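# Advance the white king's pawn two squares, release it

## Task

Slide the white (light) king pawn forward by two squares and release it, with every other chess piece still on its own square.

## Robot and tools

Robot: two arms, left_arm and right_arm. Each ends in a five-finger hand: right_arm has a right hand, left_arm a mirrored left hand. Base positions in the scene frame: left_arm (-0.043, +0.265, -0.001) m, right_arm (+0.014, -0.345, 0) m, each yawed very slightly. A post stands on the floor behind the arms. Loose objects may now and then get a brief outside nudge.

Scene frame: origin at table-top height, midway between the nominal bases. +z is up, +x points out over the table, and left_arm is on the +y side. Image left and right do not match arm names.

Hand point: a spot fixed to the palm, about 0.15 m out from the wrist flange and 0.05 m in front of the palm. Its +z runs along straight fingers, +y points out of the palm, and +x runs across the palm away from the thumb on the right hand (toward the thumb on the left hand). Straight fingertips reach 0.06 to 0.07 m past the point and lie 0.06 m behind it (-y). A wrist bracket on the little-finger side can strike things.

A row is 28 numbers, each within [-1, 1], always covering both arms, in this order: left dx, dy, dz, rx, ry, rz; left thumb_turn, thumb_bend, index, middle, ring, little, force_limit, speed; then the same 14 for the right arm. Pose numbers are offsets along scene-frame axes from the arm's current Hand target (the last commanded pose after clipping), not absolute poses. 1.0 equals 0.6 m or 180 degrees. rx, ry, rz form one rotation vector, turning about the Hand target's position. All six pose numbers at 0 means ask nothing new of that arm. Repeating an offset in a later call moves the arm on again.

Hand numbers are absolute targets. thumb_turn: -1 beside the palm, +1 across in front of it. thumb_bend and each finger: -1 straight, +1 fully curled. force_limit: -1 is about 0 N, +1 is 10 N (15 N for the two thumb motors). speed: near zero at -1, full at +0.48 and above. There is no 'no change' value: to keep a hand as is, resend the eight numbers of its last executed row; if none has run yet, send its hand_measured plus its hand_force_limit and hand_speed. A motor starts only when its target changes by at least 0.002. For a gentle close use speed -0.94 or lower.

Tools:
- execute_actions(actions, cameras): actions is a list of actions; each action is up to 15 rows, one per 1/30 s step, with the last row held to step 15. Every row in an action is counted from the Hand target at that action's start. Images come back only when actions is empty or cameras names them.
- move(target, speed, blend, blocking, cameras): target is one 28-number row, or a list of up to 15 rows, all offsets measured from the same starting Hand targets. speed is the path's top speed in m/s (0.002 to 4.3, default 0.25). blend, in m, rounds corners in a list; 0 stops at each. Paths are straight, don't avoid obstacles, end together, and cap at 10 s. blocking=false returns after about 0.5 s while motion continues.
- wait(seconds, cameras): lets time pass, sends nothing new; returns early if a running move ends.
- stop(cameras): brakes a running move.
- zoom_image(camera, region): region [x0, y0, x1, y1] in pixels of the newest image, at most 504 by 504.
- show_instructions(): shows the reference pages.
- finished_scene(scene): ends the scene for good; scene may be omitted.
Cameras: cam_high and cam_low (896x504), cam_left_wrist and cam_right_wrist (616x616 fisheye). The name "all" requests every camera; an unknown name voids the call.

Results: end_effector_position (m) and end_effector_quat_wxyz in the scene frame, each possibly off by a few cm. Hand target is the next offset's base. Hands report hand_measured, hand_stopped_by (moving, target, force, stalled, fault), hand_load_n (positive when pushed open), in motor order. Joint torques are raw and offset; joints 3 and 4 wrap at ±28 N m. A move adds a line such as done, off_target, moving, held or fault, plus limits like paced (pose clipped) or held (steps withheld). Done means at rest within 10 mm and 2 degrees; it says nothing about contact.

Behaviour: commanded orientation is clipped to 40 degrees from the measured one each step. Friction and weight often leave the hand 1 to 3 cm (sometimes 5 cm) low or short; this alone is not contact. An elbow may sag under load. Even small turns can shift the hand point a lot. If a hand rests short, send the remaining distance as a new offset. A blocked arm keeps pressing until commanded back past its hand point. Near the waist axis, small hand moves can swing the whole arm. Keep paths away from an arm's own base.

Cautions: do not knock over or displace other pieces; push the pawn gently and slowly, then let go only once it is still. Nothing may fall off the table. Avoid hitting fixed or heavy things, arm-to-arm contact or closing one hand on the other's fingers (that can fail the task). Avoid high finger forces. Holding loads, stretching out or pushing into unreachable poses heats motors; at 85 °C a MOTOR HOT line appears, and at 100 °C the arm goes limp for 30 to 60 s.

Each tool is called after ">>>" by a JSON object that holds its "op" and its "data".

Reference images:

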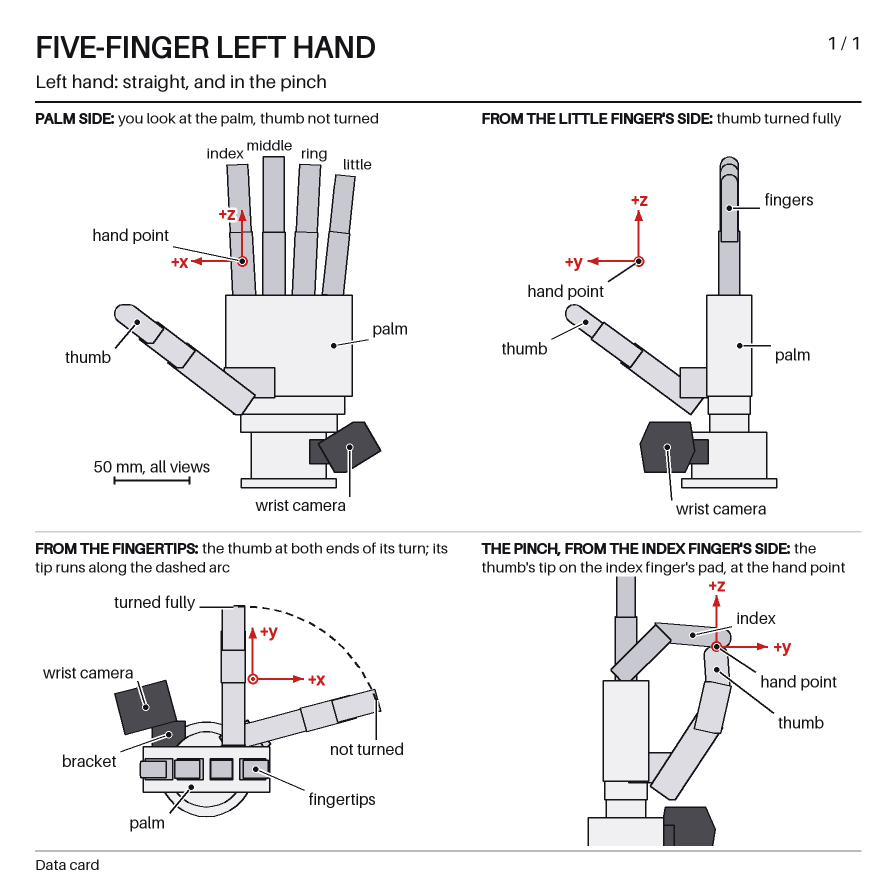

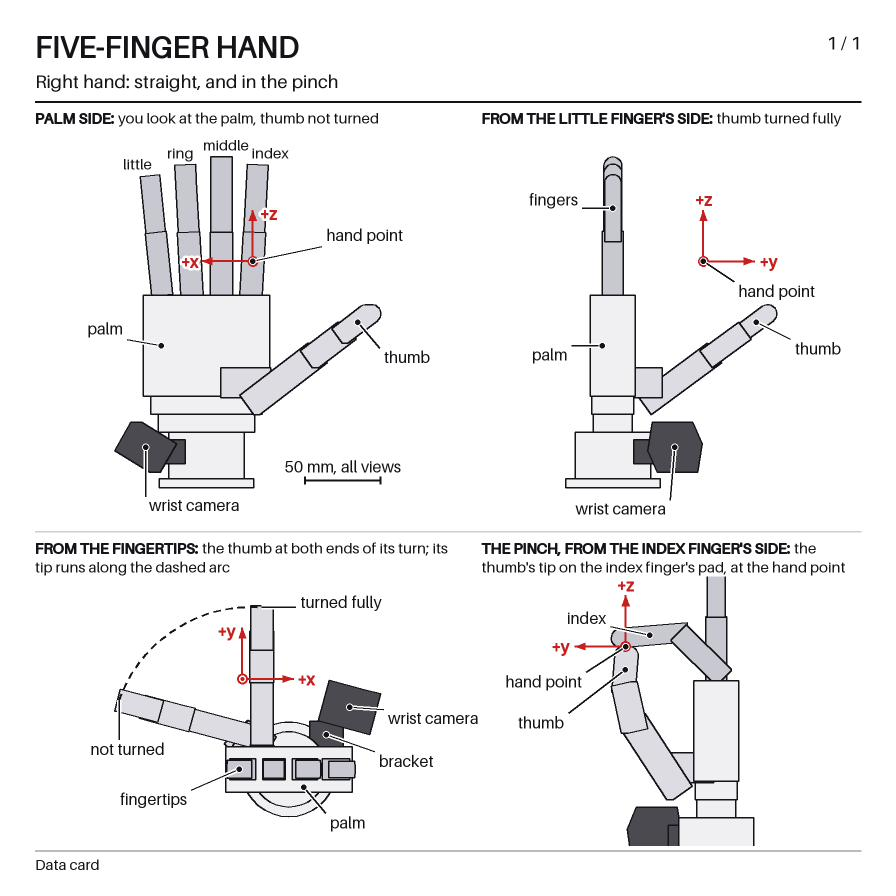

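## Session

>>> {"op": "execute_actions", "data": {"actions": []}}

Scene clock: 0.00 s.
left_arm: end_effector_position=(-0.0300, +0.0507, +0.2559) hand_measured=(-1.000, -1.000, -1.000, -1.000, -1.000, -1.000) hand_load_n=(+0.0, +0.0, +0.0, +0.0, +0.0, +0.0) hand_stopped_by=(target, target, target, target, target, target) hand_force_limit=0.00 hand_speed=-0.80 end_effector_quat_wxyz=(+0.011, +0.438, +0.899, +0.008) | right_arm: end_effector_position=(+0.3822, -0.3277, +0.2244) hand_measured=(-1.000, -1.000, -1.000, -1.000, -1.000, -1.000) hand_load_n=(+0.0, +0.0, +0.0, +0.0, +0.0, +0.0) hand_stopped_by=(target, target, target, target, target, target) hand_force_limit=0.00 hand_speed=-0.80 end_effector_quat_wxyz=(+0.351, -0.227, +0.806, -0.419)
Joint positions: left_arm=[-1.589 1.063 1.139 -1.654 -0.027 0.836] | right_arm=[0.32 0.7 0.59 -0.51 0.803 0.896]
Joint velocities: within noise
Joint torques (N m): no reading
Motor temperatures (°C): left_arm=[33 26 24 29 26 25] | right_arm=[31 33 28 27 30 33]
Heat: left arm: hottest waist 33 °C; right arm: hottest shoulder 33 °C.
Hand target: left_arm -0.0304, +0.0461, +0.2618; +0.015, +0.438, +0.899, -0.001 | right_arm +0.3881, -0.3259, +0.2419; +0.365, -0.218, +0.803, -0.419

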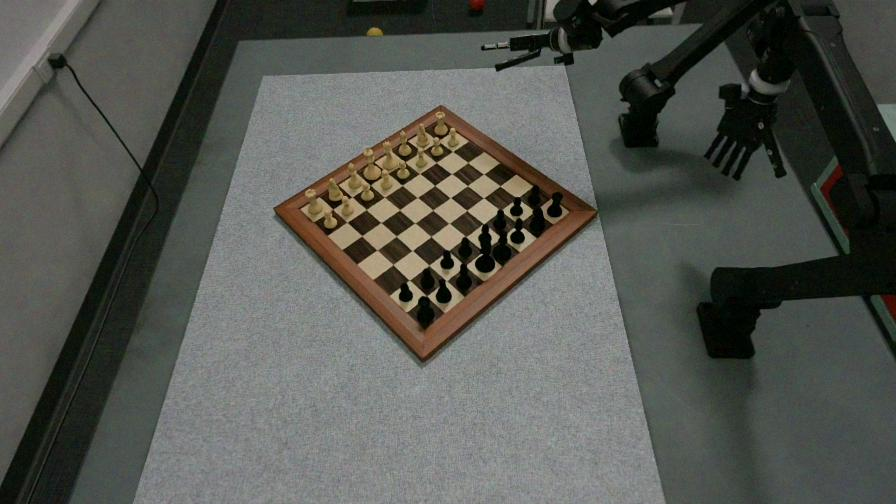

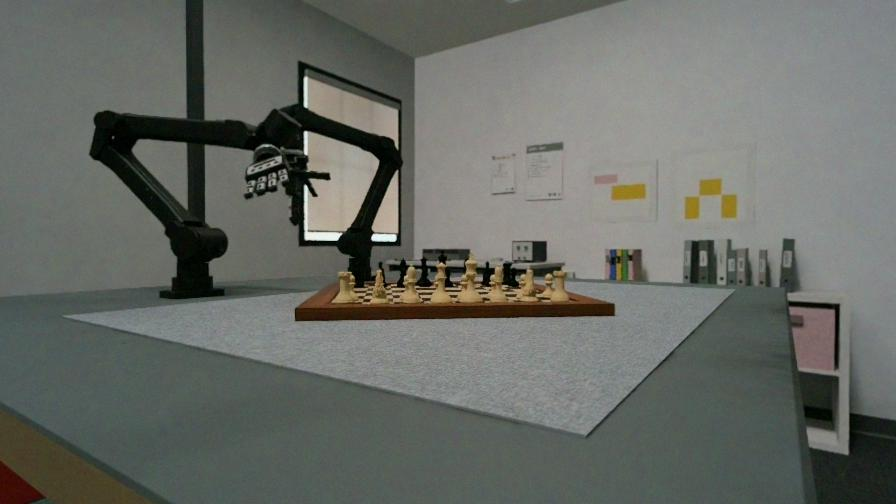

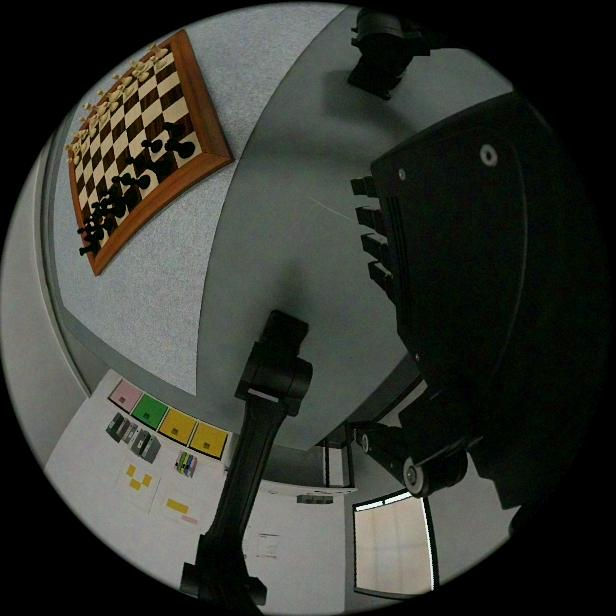

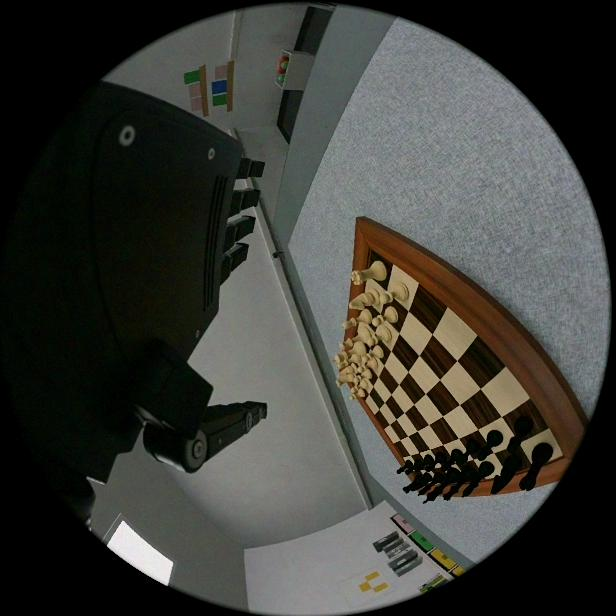

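>>> {"op": "zoom_image", "data": {"camera": "cam_high", "region": [260, 90, 610, 370]}}

>>> {"op": "zoom_image", "data": {"camera": "cam_low", "region": [290, 240, 630, 330]}}

>>> {"op": "zoom_image", "data": {"camera": "cam_right_wrist", "region": [320, 200, 600, 520]}}

Scaled by 1.440 from the camera's image (finer frame: 1280x720).

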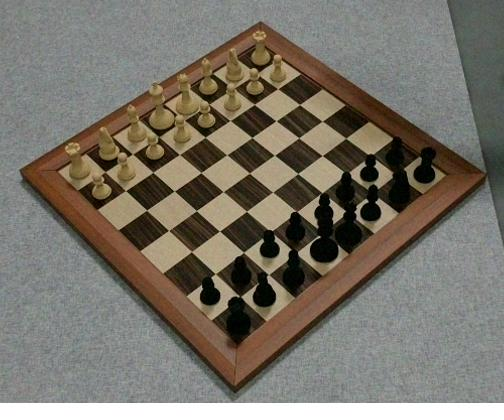

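Scaled by 1.482 from the camera's image (finer frame: 1280x720).

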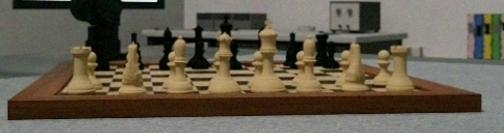

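Scaled by 1.575 from the camera's image (finer frame: 880x880).

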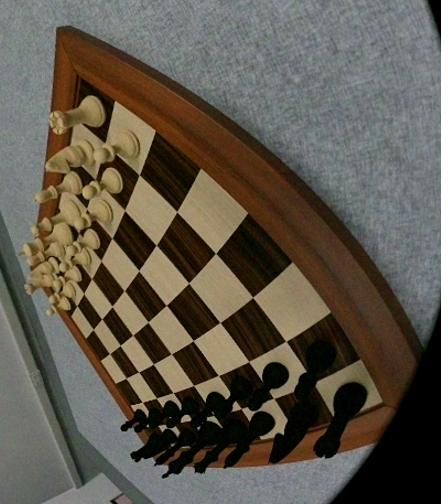

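>>> {"op": "move", "data": {"target": [[0,0,0,0,0,0,-1,-1,-1,-1,-1,-1,0,-0.8,0.353,0.260,0.197,0.1612,0.3394,0.0817,-1,-1,-1,-1,1,1,0,-0.3]], "speed": 0.15, "cameras": ["all"]}}

Scene clock: 8.83 s.
left_arm: end_effector_position=(-0.0300, +0.0507, +0.2559) hand_measured=(-1.000, -1.000, -1.000, -1.000, -1.000, -1.000) hand_load_n=(+0.0, +0.0, +0.0, +0.0, +0.0, +0.0) hand_stopped_by=(target, target, target, target, target, target) hand_force_limit=0.00 hand_speed=-0.80 end_effector_quat_wxyz=(+0.011, +0.438, +0.899, +0.008) | right_arm: end_effector_position=(+0.5918, -0.1647, +0.3462) hand_measured=(-1.000, -1.000, -1.000, -1.000, +1.000, +1.000) hand_load_n=(+0.0, +0.0, +0.0, +0.0, +0.5, +0.0) hand_stopped_by=(target, target, target, target, target, target) hand_force_limit=0.00 hand_speed=-0.30 end_effector_quat_wxyz=(+0.122, -0.386, +0.914, -0.009)
Joint positions: left_arm=[-1.589 1.063 1.139 -1.654 -0.027 0.836] | right_arm=[0.196 1.835 2.177 -1.669 -0.036 0.957]
Joint torques (N m): left_arm=[0.44 -4.48 10.93 0.16 0.01 -0.09] | right_arm=[-0.79 -15.27 12.81 0.49 -0.09 0]
Heat: left arm: hottest waist 33 °C; right arm: hottest shoulder 34 °C.
Hand target: left_arm -0.0304, +0.0461, +0.2618; +0.015, +0.438, +0.899, -0.001 | right_arm +0.5999, -0.1701, +0.3600; +0.000, -0.399, +0.917, +0.000
Off the commanded pose: left_arm 0.007 m, 1 deg | right_arm 0.017 m, 14 deg.
joint sent to its limit (right arm) — joint 4 (wrist pitch), lower limit. The joint targets are off in orientation, not in position.
move: off_target (right_arm)

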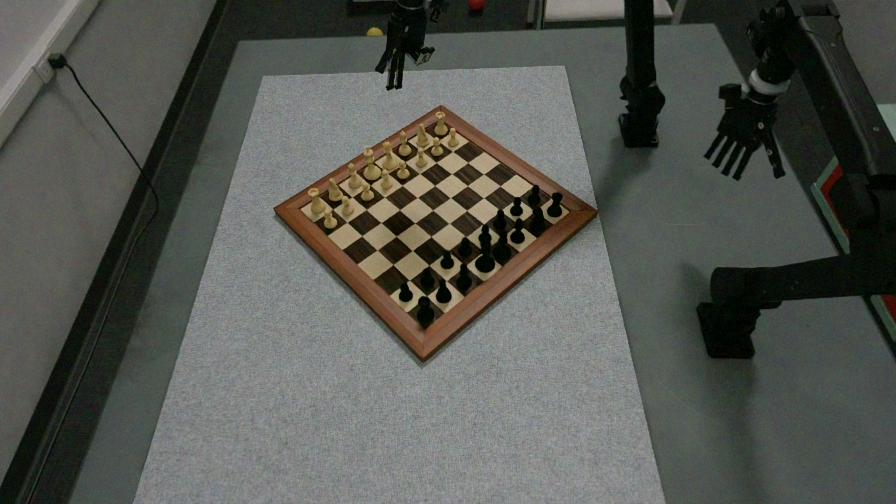

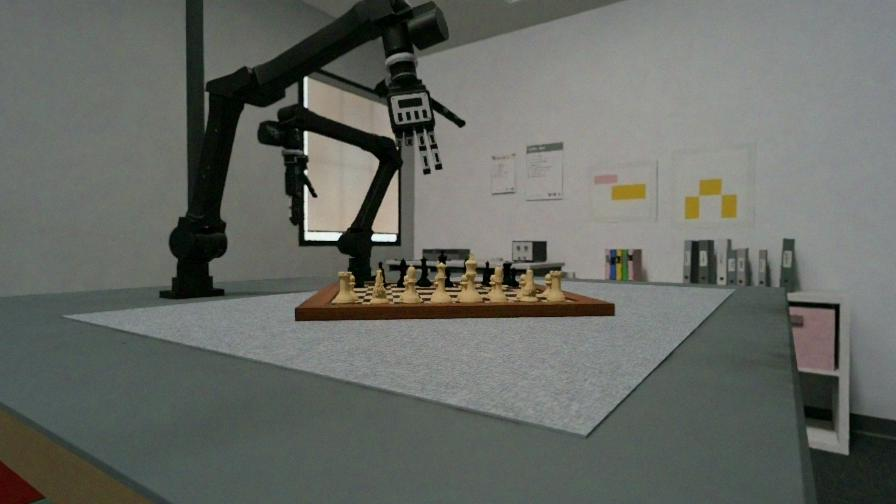

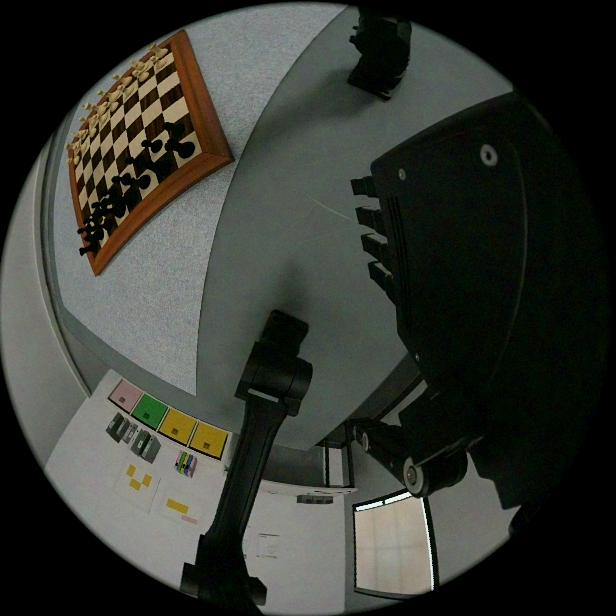

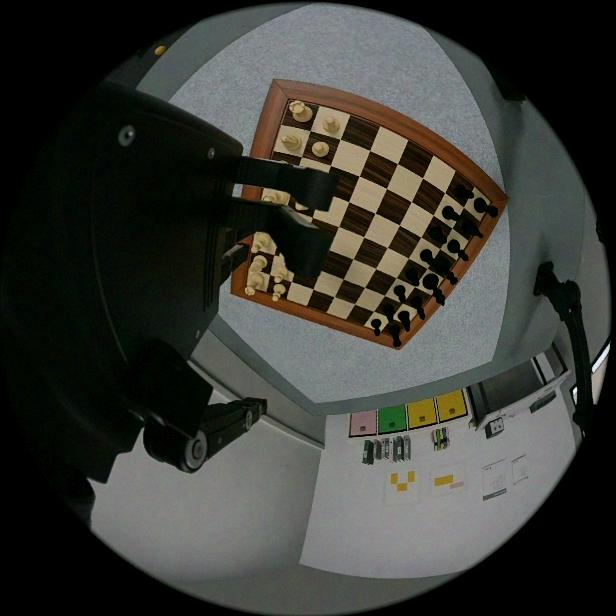

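>>> {"op": "move", "data": {"target": [[0,0,0,0,0,0,-1,-1,-1,-1,-1,-1,0,-0.8,0.125,0.075,-0.183,0,0,0,-1,-1,-1,-1,1,1,0,-0.3]], "speed": 0.15, "cameras": ["cam_high","cam_low","cam_right_wrist"]}}

Scene clock: 10.97 s.
left_arm: end_effector_position=(-0.0300, +0.0507, +0.2559) hand_measured=(-1.000, -1.000, -1.000, -1.000, -1.000, -1.000) hand_load_n=(+0.0, -0.5, +0.0, +0.0, +0.0, +0.0) hand_stopped_by=(target, target, target, target, target, target) hand_force_limit=0.00 hand_speed=-0.80 end_effector_quat_wxyz=(+0.011, +0.438, +0.899, +0.008) | right_arm: end_effector_position=(+0.6690, -0.1319, +0.2349) hand_measured=(-1.000, -1.000, -1.000, -1.000, +1.000, +1.000) hand_load_n=(+0.0, +0.0, +0.0, +0.0, +0.0, +0.0) hand_stopped_by=(target, target, target, target, target, target) hand_force_limit=0.00 hand_speed=-0.30 end_effector_quat_wxyz=(+0.069, -0.388, +0.919, -0.002)
Joint positions: left_arm=[-1.589 1.063 1.139 -1.654 -0.027 0.836] | right_arm=[0.227 2.147 2.383 -1.671 -0.022 0.985]
Joint torques (N m): left_arm=[0.5 -4.48 10.92 0.18 0 -0.08] | right_arm=[1.08 -19.55 12.82 0.31 0.16 0.09]
Heat: left arm: hottest waist 33 °C; right arm: hottest shoulder 34 °C.
Hand target: left_arm -0.0304, +0.0461, +0.2618; +0.015, +0.438, +0.899, -0.001 | right_arm +0.6750, -0.1251, +0.2503; +0.000, -0.399, +0.917, +0.000
Off the commanded pose: left_arm 0.007 m, 1 deg | right_arm 0.018 m, 8 deg.
joint sent to its limit (right arm) — joint 4 (wrist pitch), lower limit. The joint targets are off in orientation, not in position.
move: off_target (right_arm)

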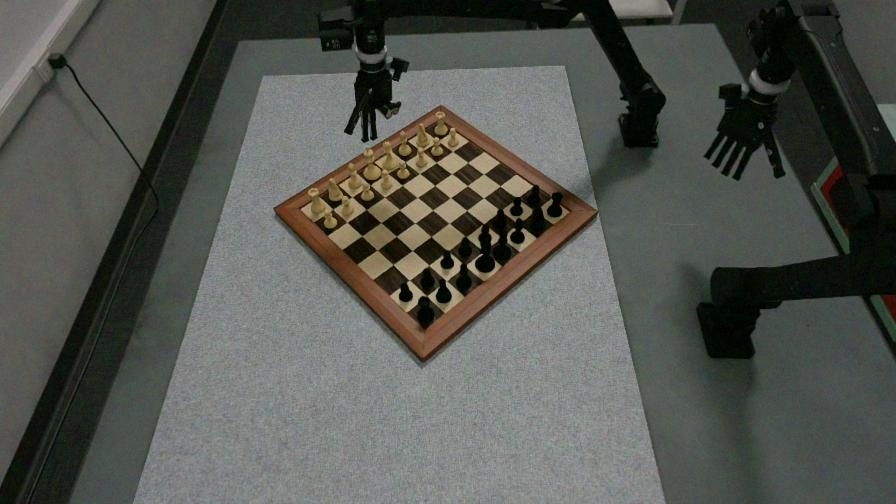

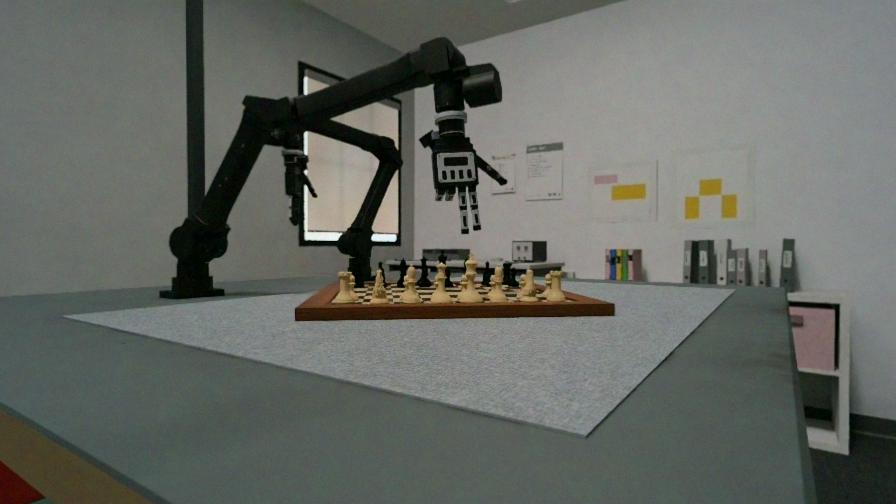

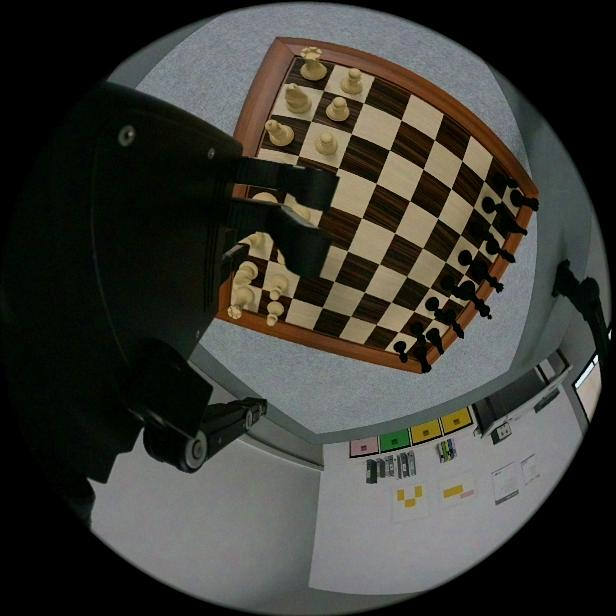

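>>> {"op": "zoom_image", "data": {"camera": "cam_high", "region": [320, 80, 460, 220]}}

>>> {"op": "zoom_image", "data": {"camera": "cam_low", "region": [360, 180, 560, 330]}}

Scaled by 3.600 from the camera's image (finer frame: 1280x720).

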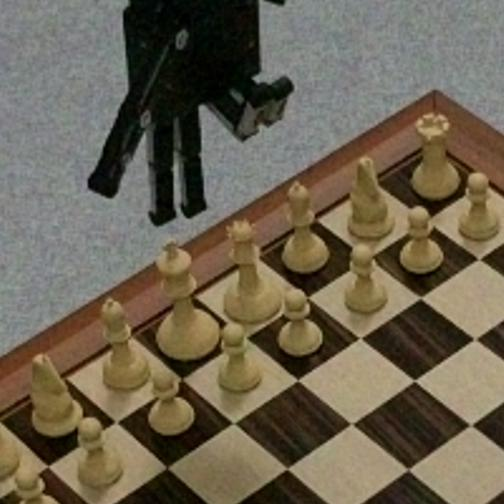

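Scaled by 2.520 from the camera's image (finer frame: 1280x720).

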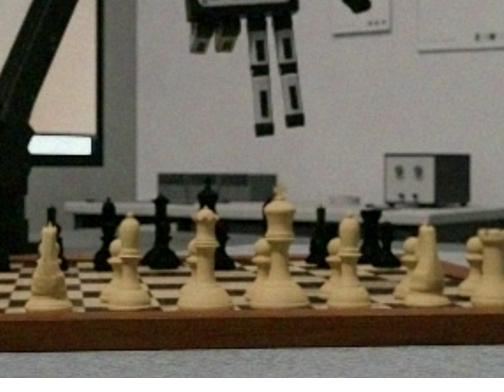

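>>> {"op": "move", "data": {"target": [[0,0,0,0,0,0,-1,-1,-1,-1,-1,-1,0,-0.8,-0.005,0.003,-0.083,0,0,0,-1,-1,-1,-1,1,1,0,-0.3]], "speed": 0.08, "cameras": ["cam_high","cam_low","cam_right_wrist"]}}

>>> {"op": "zoom_image", "data": {"camera": "cam_high", "region": [320, 80, 460, 220]}}

>>> {"op": "zoom_image", "data": {"camera": "cam_low", "region": [360, 180, 560, 330]}}

Scene clock: 14.07 s.
left_arm: end_effector_position=(-0.0300, +0.0507, +0.2559) hand_measured=(-1.000, -1.000, -1.000, -1.000, -1.000, -1.000) hand_load_n=(+0.0, +0.0, +0.0, +0.0, +0.0, +0.0) hand_stopped_by=(target, target, target, target, target, target) hand_force_limit=0.00 hand_speed=-0.80 end_effector_quat_wxyz=(+0.011, +0.438, +0.899, +0.008) | right_arm: end_effector_position=(+0.6728, -0.1309, +0.2037) hand_measured=(-1.000, -1.000, -1.000, -1.000, +1.000, +1.000) hand_load_n=(+0.0, +0.0, +0.0, +0.0, +0.0, +0.0) hand_stopped_by=(target, target, target, target, target, target) hand_force_limit=0.00 hand_speed=-0.30 end_effector_quat_wxyz=(+0.046, -0.389, +0.920, -0.003)
Joint positions: left_arm=[-1.589 1.063 1.139 -1.654 -0.027 0.836] | right_arm=[0.23 2.193 2.383 -1.671 -0.012 0.985]
Joint torques (N m): left_arm=[0.5 -4.54 10.95 0.14 0.01 -0.09] | right_arm=[1.44 -19.49 10.02 0.23 0.19 0.06]
Heat: left arm: hottest waist 33 °C; right arm: hottest shoulder 34 °C.
Hand target: left_arm -0.0304, +0.0461, +0.2618; +0.015, +0.438, +0.899, -0.001 | right_arm +0.6720, -0.1232, +0.2005; +0.000, -0.399, +0.917, +0.000
Off the commanded pose: left_arm 0.007 m, 1 deg | right_arm 0.008 m, 5 deg.
joint sent to its limit (right arm) — joint 4 (wrist pitch), lower limit. The joint targets are off in orientation, not in position.
move: off_target (right_arm)

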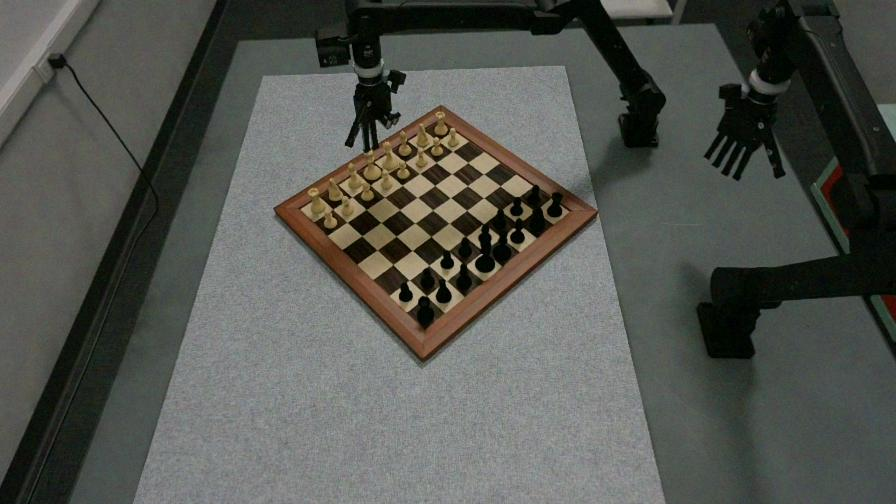

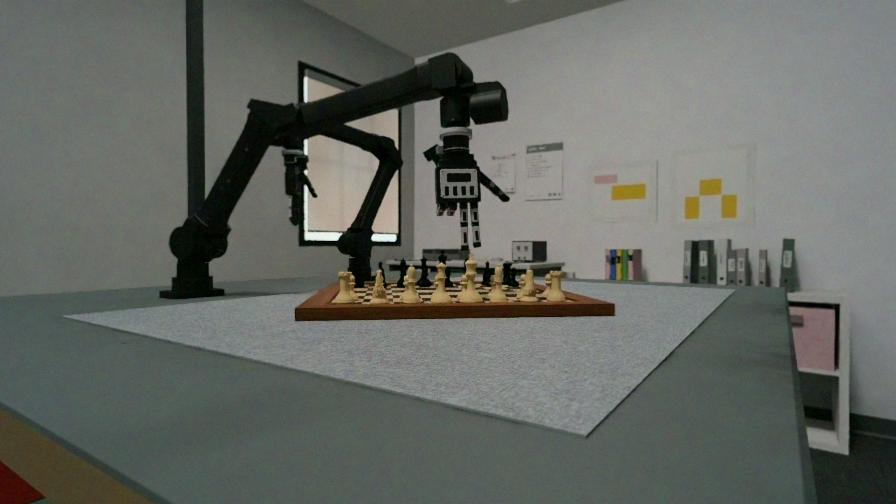

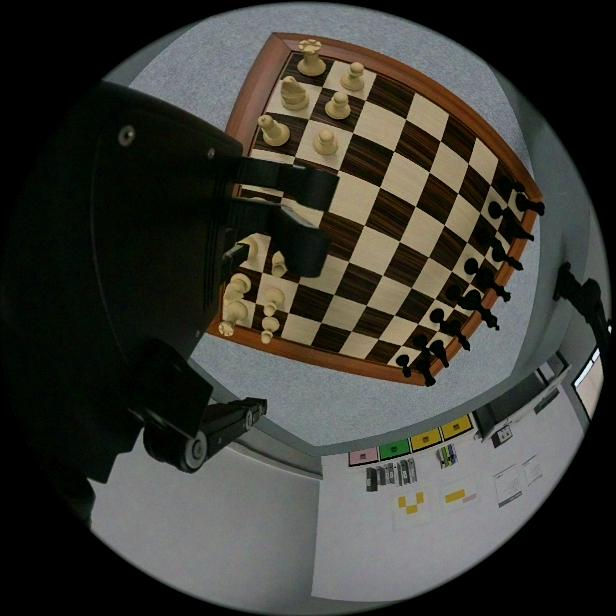

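Scaled by 3.600 from the camera's image (finer frame: 1280x720).

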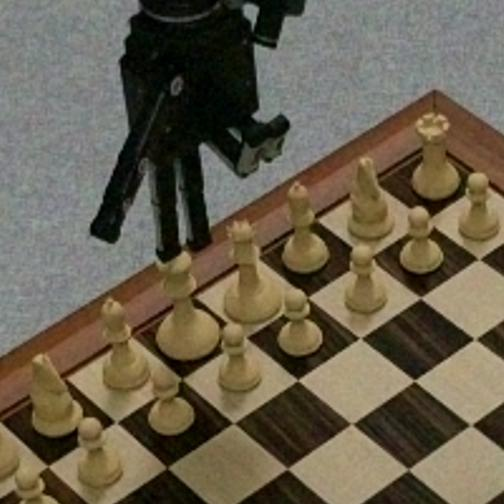

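Scaled by 2.520 from the camera's image (finer frame: 1280x720).

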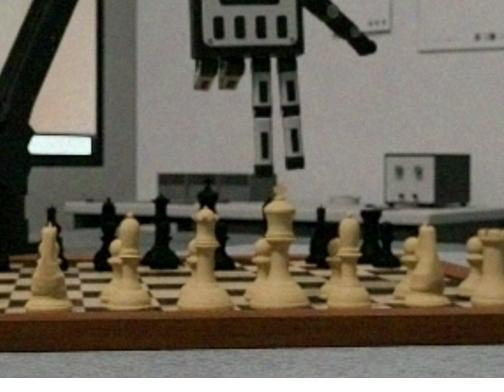

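>>> {"op": "move", "data": {"target": [[0,0,0,0,0,0,-1,-1,-1,-1,-1,-1,0,-0.8,-0.0193,0.0207,0,0,0,0,-1,-1,-1,-1,1,1,0,-0.3]], "speed": 0.06, "cameras": ["cam_high","cam_low"]}}

>>> {"op": "zoom_image", "data": {"camera": "cam_high", "region": [340, 110, 440, 210]}}

>>> {"op": "zoom_image", "data": {"camera": "cam_low", "region": [400, 220, 540, 330]}}

Scene clock: 15.80 s.
left_arm: end_effector_position=(-0.0300, +0.0507, +0.2559) hand_measured=(-1.000, -1.000, -1.000, -1.000, -1.000, -1.000) hand_load_n=(+0.0, +0.0, +0.0, +0.0, +0.0, +0.0) hand_stopped_by=(target, target, target, target, target, target) hand_force_limit=0.00 hand_speed=-0.80 end_effector_quat_wxyz=(+0.011, +0.438, +0.899, +0.008) | right_arm: end_effector_position=(+0.6632, -0.1175, +0.1928) hand_measured=(-1.000, -1.000, -1.000, -1.000, +1.000, +1.000) hand_load_n=(+0.0, +0.0, +0.0, +0.0, +0.0, +0.0) hand_stopped_by=(target, target, target, target, target, target) hand_force_limit=0.00 hand_speed=-0.30 end_effector_quat_wxyz=(+0.032, -0.394, +0.919, +0.000)
Joint positions: left_arm=[-1.589 1.063 1.139 -1.654 -0.027 0.836] | right_arm=[0.253 2.193 2.356 -1.671 -0.01 0.997]
Joint torques (N m): left_arm=[0.44 -4.48 10.95 0.16 0.02 -0.09] | right_arm=[1.32 -20.95 9.39 0.16 0.19 0.1]
Heat: left arm: hottest waist 33 °C; right arm: hottest shoulder 34 °C.
Hand target: left_arm -0.0304, +0.0461, +0.2618; +0.015, +0.438, +0.899, -0.001 | right_arm +0.6604, -0.1108, +0.2005; +0.000, -0.399, +0.917, +0.000
Off the commanded pose: left_arm 0.007 m, 1 deg | right_arm 0.011 m, 4 deg.
joint sent to its limit (right arm) — joint 4 (wrist pitch), lower limit. The joint targets are off in orientation, not in position.
move: off_target (right_arm)

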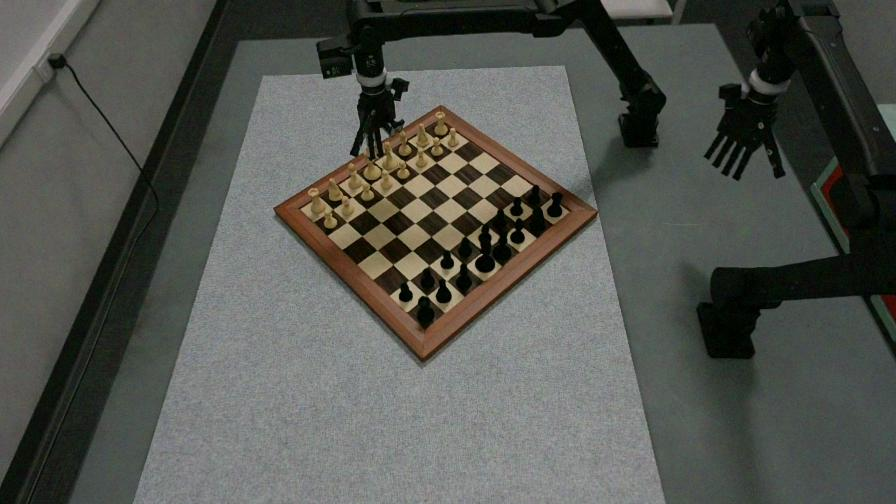

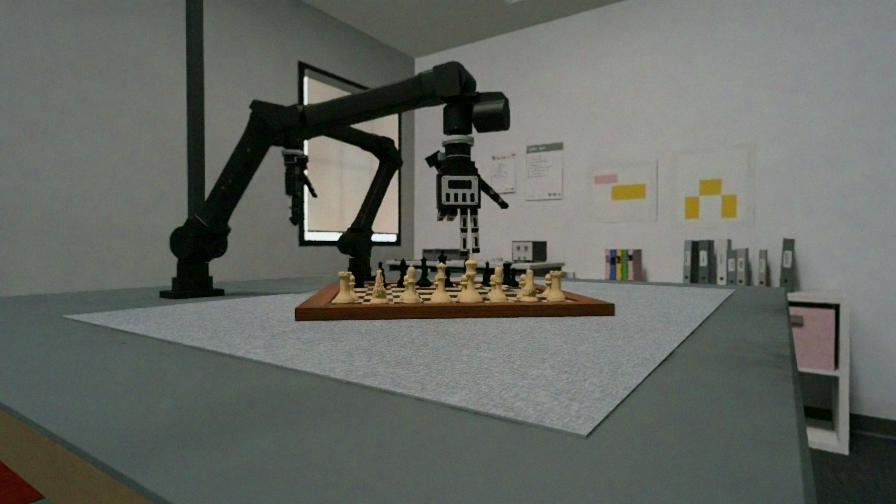

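Scaled by 5.040 from the camera's image (finer frame: 1280x720).

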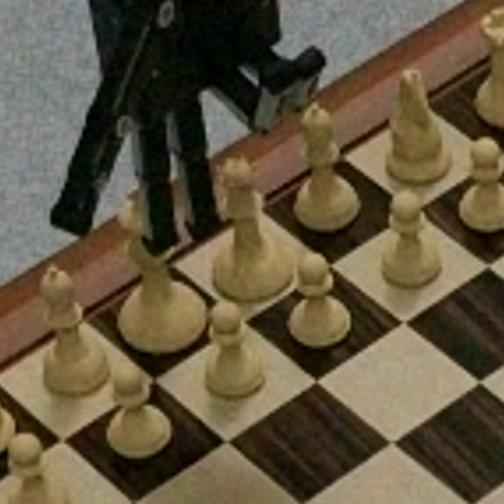

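Scaled by 3.600 from the camera's image (finer frame: 1280x720).

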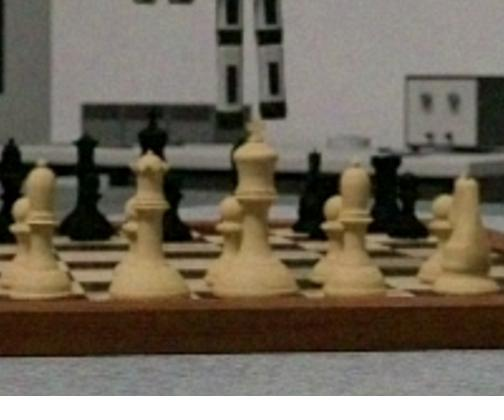

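>>> {"op": "move", "data": {"target": [[0,0,0,0,0,0,-1,-1,-1,-1,-1,-1,0,-0.8,0,0,-0.06,0,0,0,-1,-1,-1,-1,1,1,0,-0.3]], "speed": 0.06, "cameras": ["cam_high","cam_low"]}}

>>> {"op": "zoom_image", "data": {"camera": "cam_high", "region": [340, 110, 440, 210]}}

>>> {"op": "zoom_image", "data": {"camera": "cam_low", "region": [400, 220, 540, 330]}}

Scene clock: 18.13 s.
left_arm: end_effector_position=(-0.0300, +0.0507, +0.2559) hand_measured=(-1.000, -1.000, -1.000, -1.000, -1.000, -1.000) hand_load_n=(+0.0, +0.0, +0.0, +0.0, +0.0, +0.0) hand_stopped_by=(target, target, target, target, target, target) hand_force_limit=0.00 hand_speed=-0.80 end_effector_quat_wxyz=(+0.011, +0.438, +0.899, +0.008) | right_arm: end_effector_position=(+0.6623, -0.1176, +0.1663) hand_measured=(-1.000, -1.000, -1.000, -1.000, +1.000, +1.000) hand_load_n=(+0.0, +0.0, +0.0, +0.0, +0.0, +0.0) hand_stopped_by=(target, target, target, target, target, target) hand_force_limit=0.00 hand_speed=-0.30 end_effector_quat_wxyz=(+0.010, -0.395, +0.919, +0.001)
Joint positions: left_arm=[-1.589 1.063 1.139 -1.654 -0.027 0.836] | right_arm=[0.254 2.226 2.344 -1.671 -0.004 0.998]
Joint torques (N m): left_arm=[0.56 -4.48 10.93 0.13 0.01 -0.09] | right_arm=[1.32 -20.07 9.48 0.09 0.19 0.07]
Heat: left arm: hottest waist 33 °C; right arm: hottest shoulder 34 °C.
Hand target: left_arm -0.0304, +0.0461, +0.2618; +0.015, +0.438, +0.899, -0.001 | right_arm +0.6604, -0.1108, +0.1646; +0.000, -0.399, +0.917, +0.000
Off the commanded pose: left_arm 0.007 m, 1 deg | right_arm 0.007 m, 1 deg.
joint sent to its limit (right arm) — joint 4 (wrist pitch), lower limit. The joint targets still meet the commanded pose.
move: done

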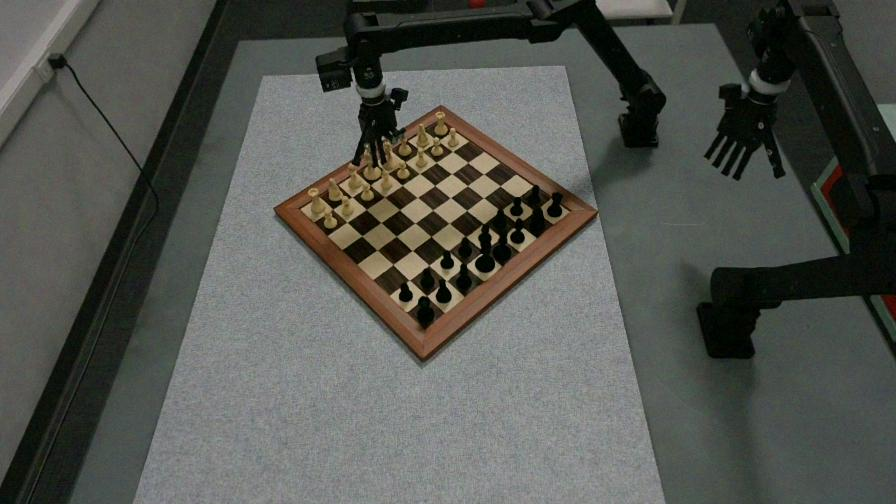

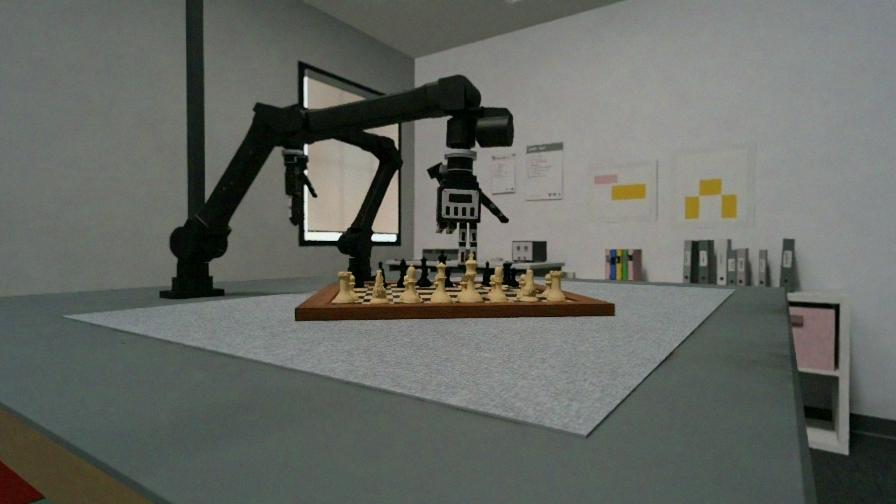

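Scaled by 5.040 from the camera's image (finer frame: 1280x720).

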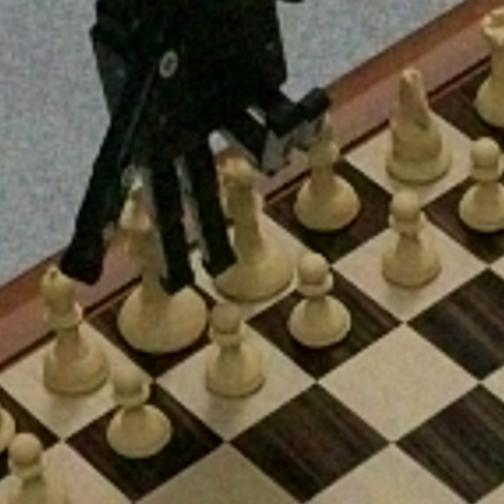

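Scaled by 3.600 from the camera's image (finer frame: 1280x720).

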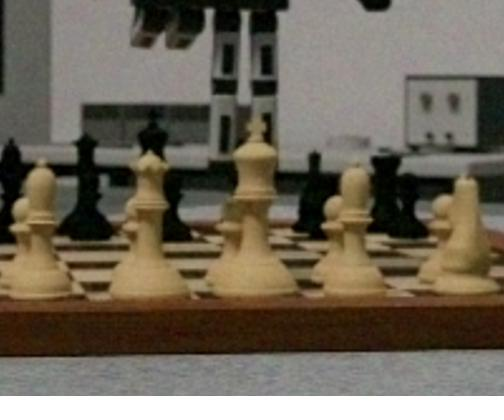

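>>> {"op": "zoom_image", "data": {"camera": "cam_low", "region": [450, 240, 490, 310]}}

>>> {"op": "zoom_image", "data": {"camera": "cam_high", "region": [350, 135, 410, 195]}}

Scaled by 7.200 from the camera's image (finer frame: 1280x720).

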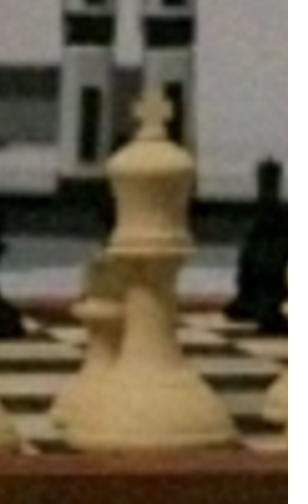

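Scaled by 8.400 from the camera's image (finer frame: 1280x720).

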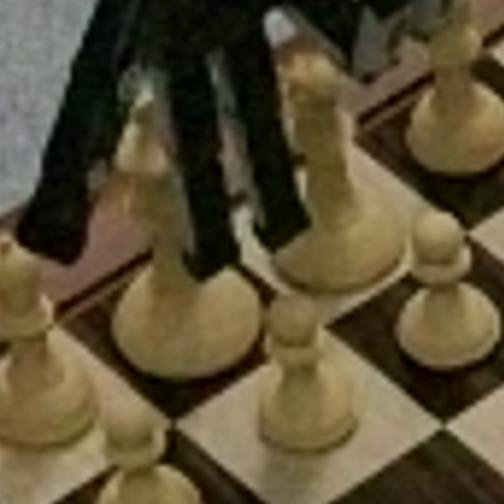

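>>> {"op": "move", "data": {"target": [[0,0,0,0,0,0,-1,-1,-1,-1,-1,-1,0,-0.8,0.0057,-0.0085,-0.035,0,0,0,-1,-1,-1,-1,1,1,0,-0.3]], "speed": 0.05, "cameras": ["cam_high","cam_low"]}}

>>> {"op": "zoom_image", "data": {"camera": "cam_high", "region": [350, 135, 410, 195]}}

>>> {"op": "zoom_image", "data": {"camera": "cam_low", "region": [440, 240, 510, 310]}}

Scene clock: 20.77 s.
left_arm: end_effector_position=(-0.0300, +0.0507, +0.2559) hand_measured=(-1.000, -1.000, -1.000, -1.000, -1.000, -1.000) hand_load_n=(+0.0, +0.0, +0.0, +0.0, +0.0, +0.0) hand_stopped_by=(target, target, target, target, target, target) hand_force_limit=0.00 hand_speed=-0.80 end_effector_quat_wxyz=(+0.011, +0.438, +0.899, +0.008) | right_arm: end_effector_position=(+0.6609, -0.1181, +0.1482) hand_measured=(-1.000, -1.000, -1.000, -1.000, +1.000, +1.000) hand_load_n=(+0.0, -0.5, +0.0, +0.0, +0.0, +0.0) hand_stopped_by=(target, target, target, target, target, target) hand_force_limit=0.00 hand_speed=-0.30 end_effector_quat_wxyz=(-0.002, -0.395, +0.919, +0.002)
Joint positions: left_arm=[-1.589 1.063 1.139 -1.654 -0.027 0.836] | right_arm=[0.254 2.238 2.319 -1.656 -0.003 0.998]
Joint torques (N m): left_arm=[0.5 -4.6 10.92 0.17 0 -0.09] | right_arm=[0.56 -20.01 9.47 0.69 0.19 -0.02]
Heat: left arm: hottest waist 33 °C; right arm: hottest shoulder 34 °C.
Hand target: left_arm -0.0304, +0.0461, +0.2618; +0.015, +0.438, +0.899, -0.001 | right_arm +0.6638, -0.1159, +0.1436; +0.000, -0.399, +0.917, +0.000
Off the commanded pose: left_arm 0.007 m, 1 deg | right_arm 0.006 m, 1 deg.
move: done

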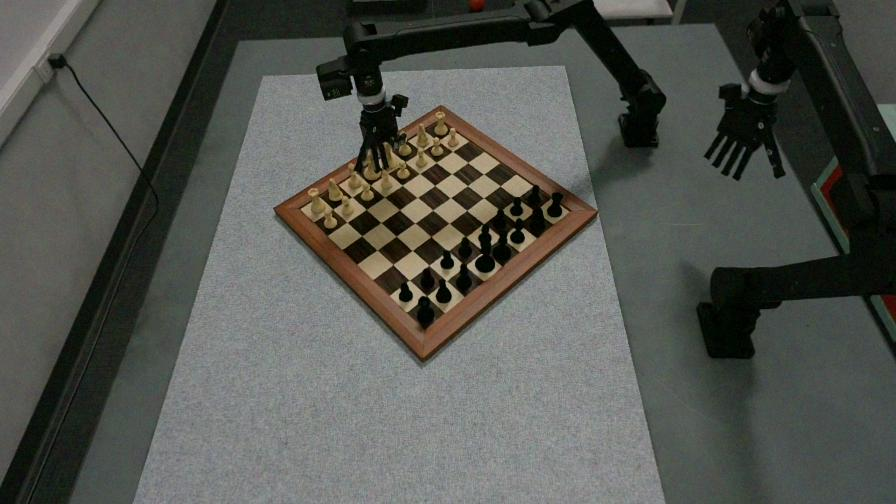

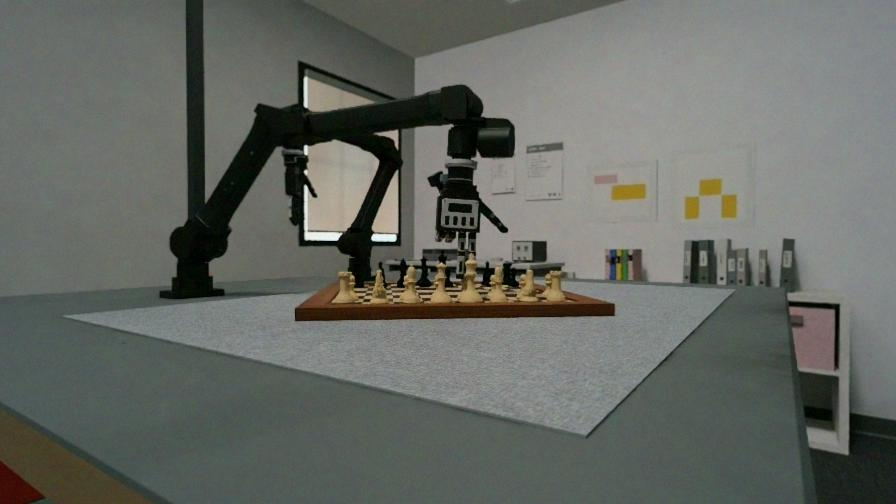

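Scaled by 8.400 from the camera's image (finer frame: 1280x720).

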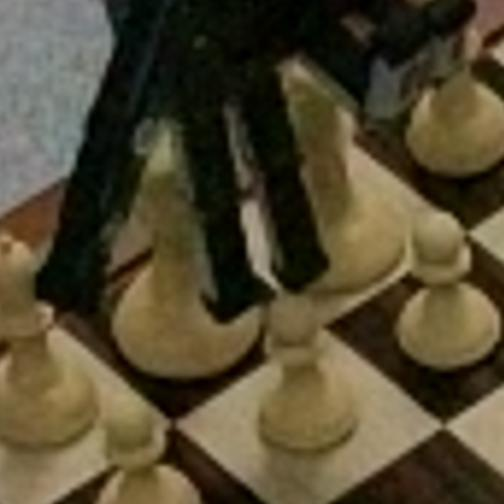

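Scaled by 7.200 from the camera's image (finer frame: 1280x720).

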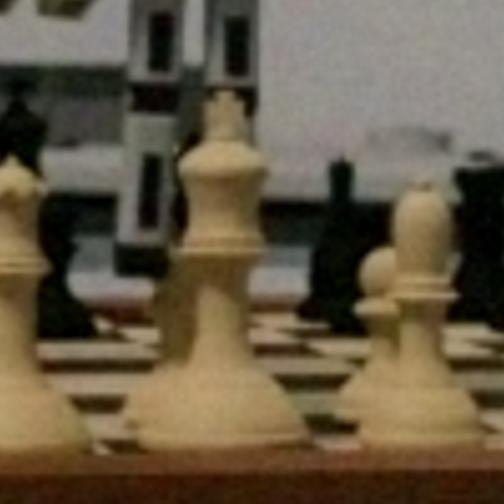

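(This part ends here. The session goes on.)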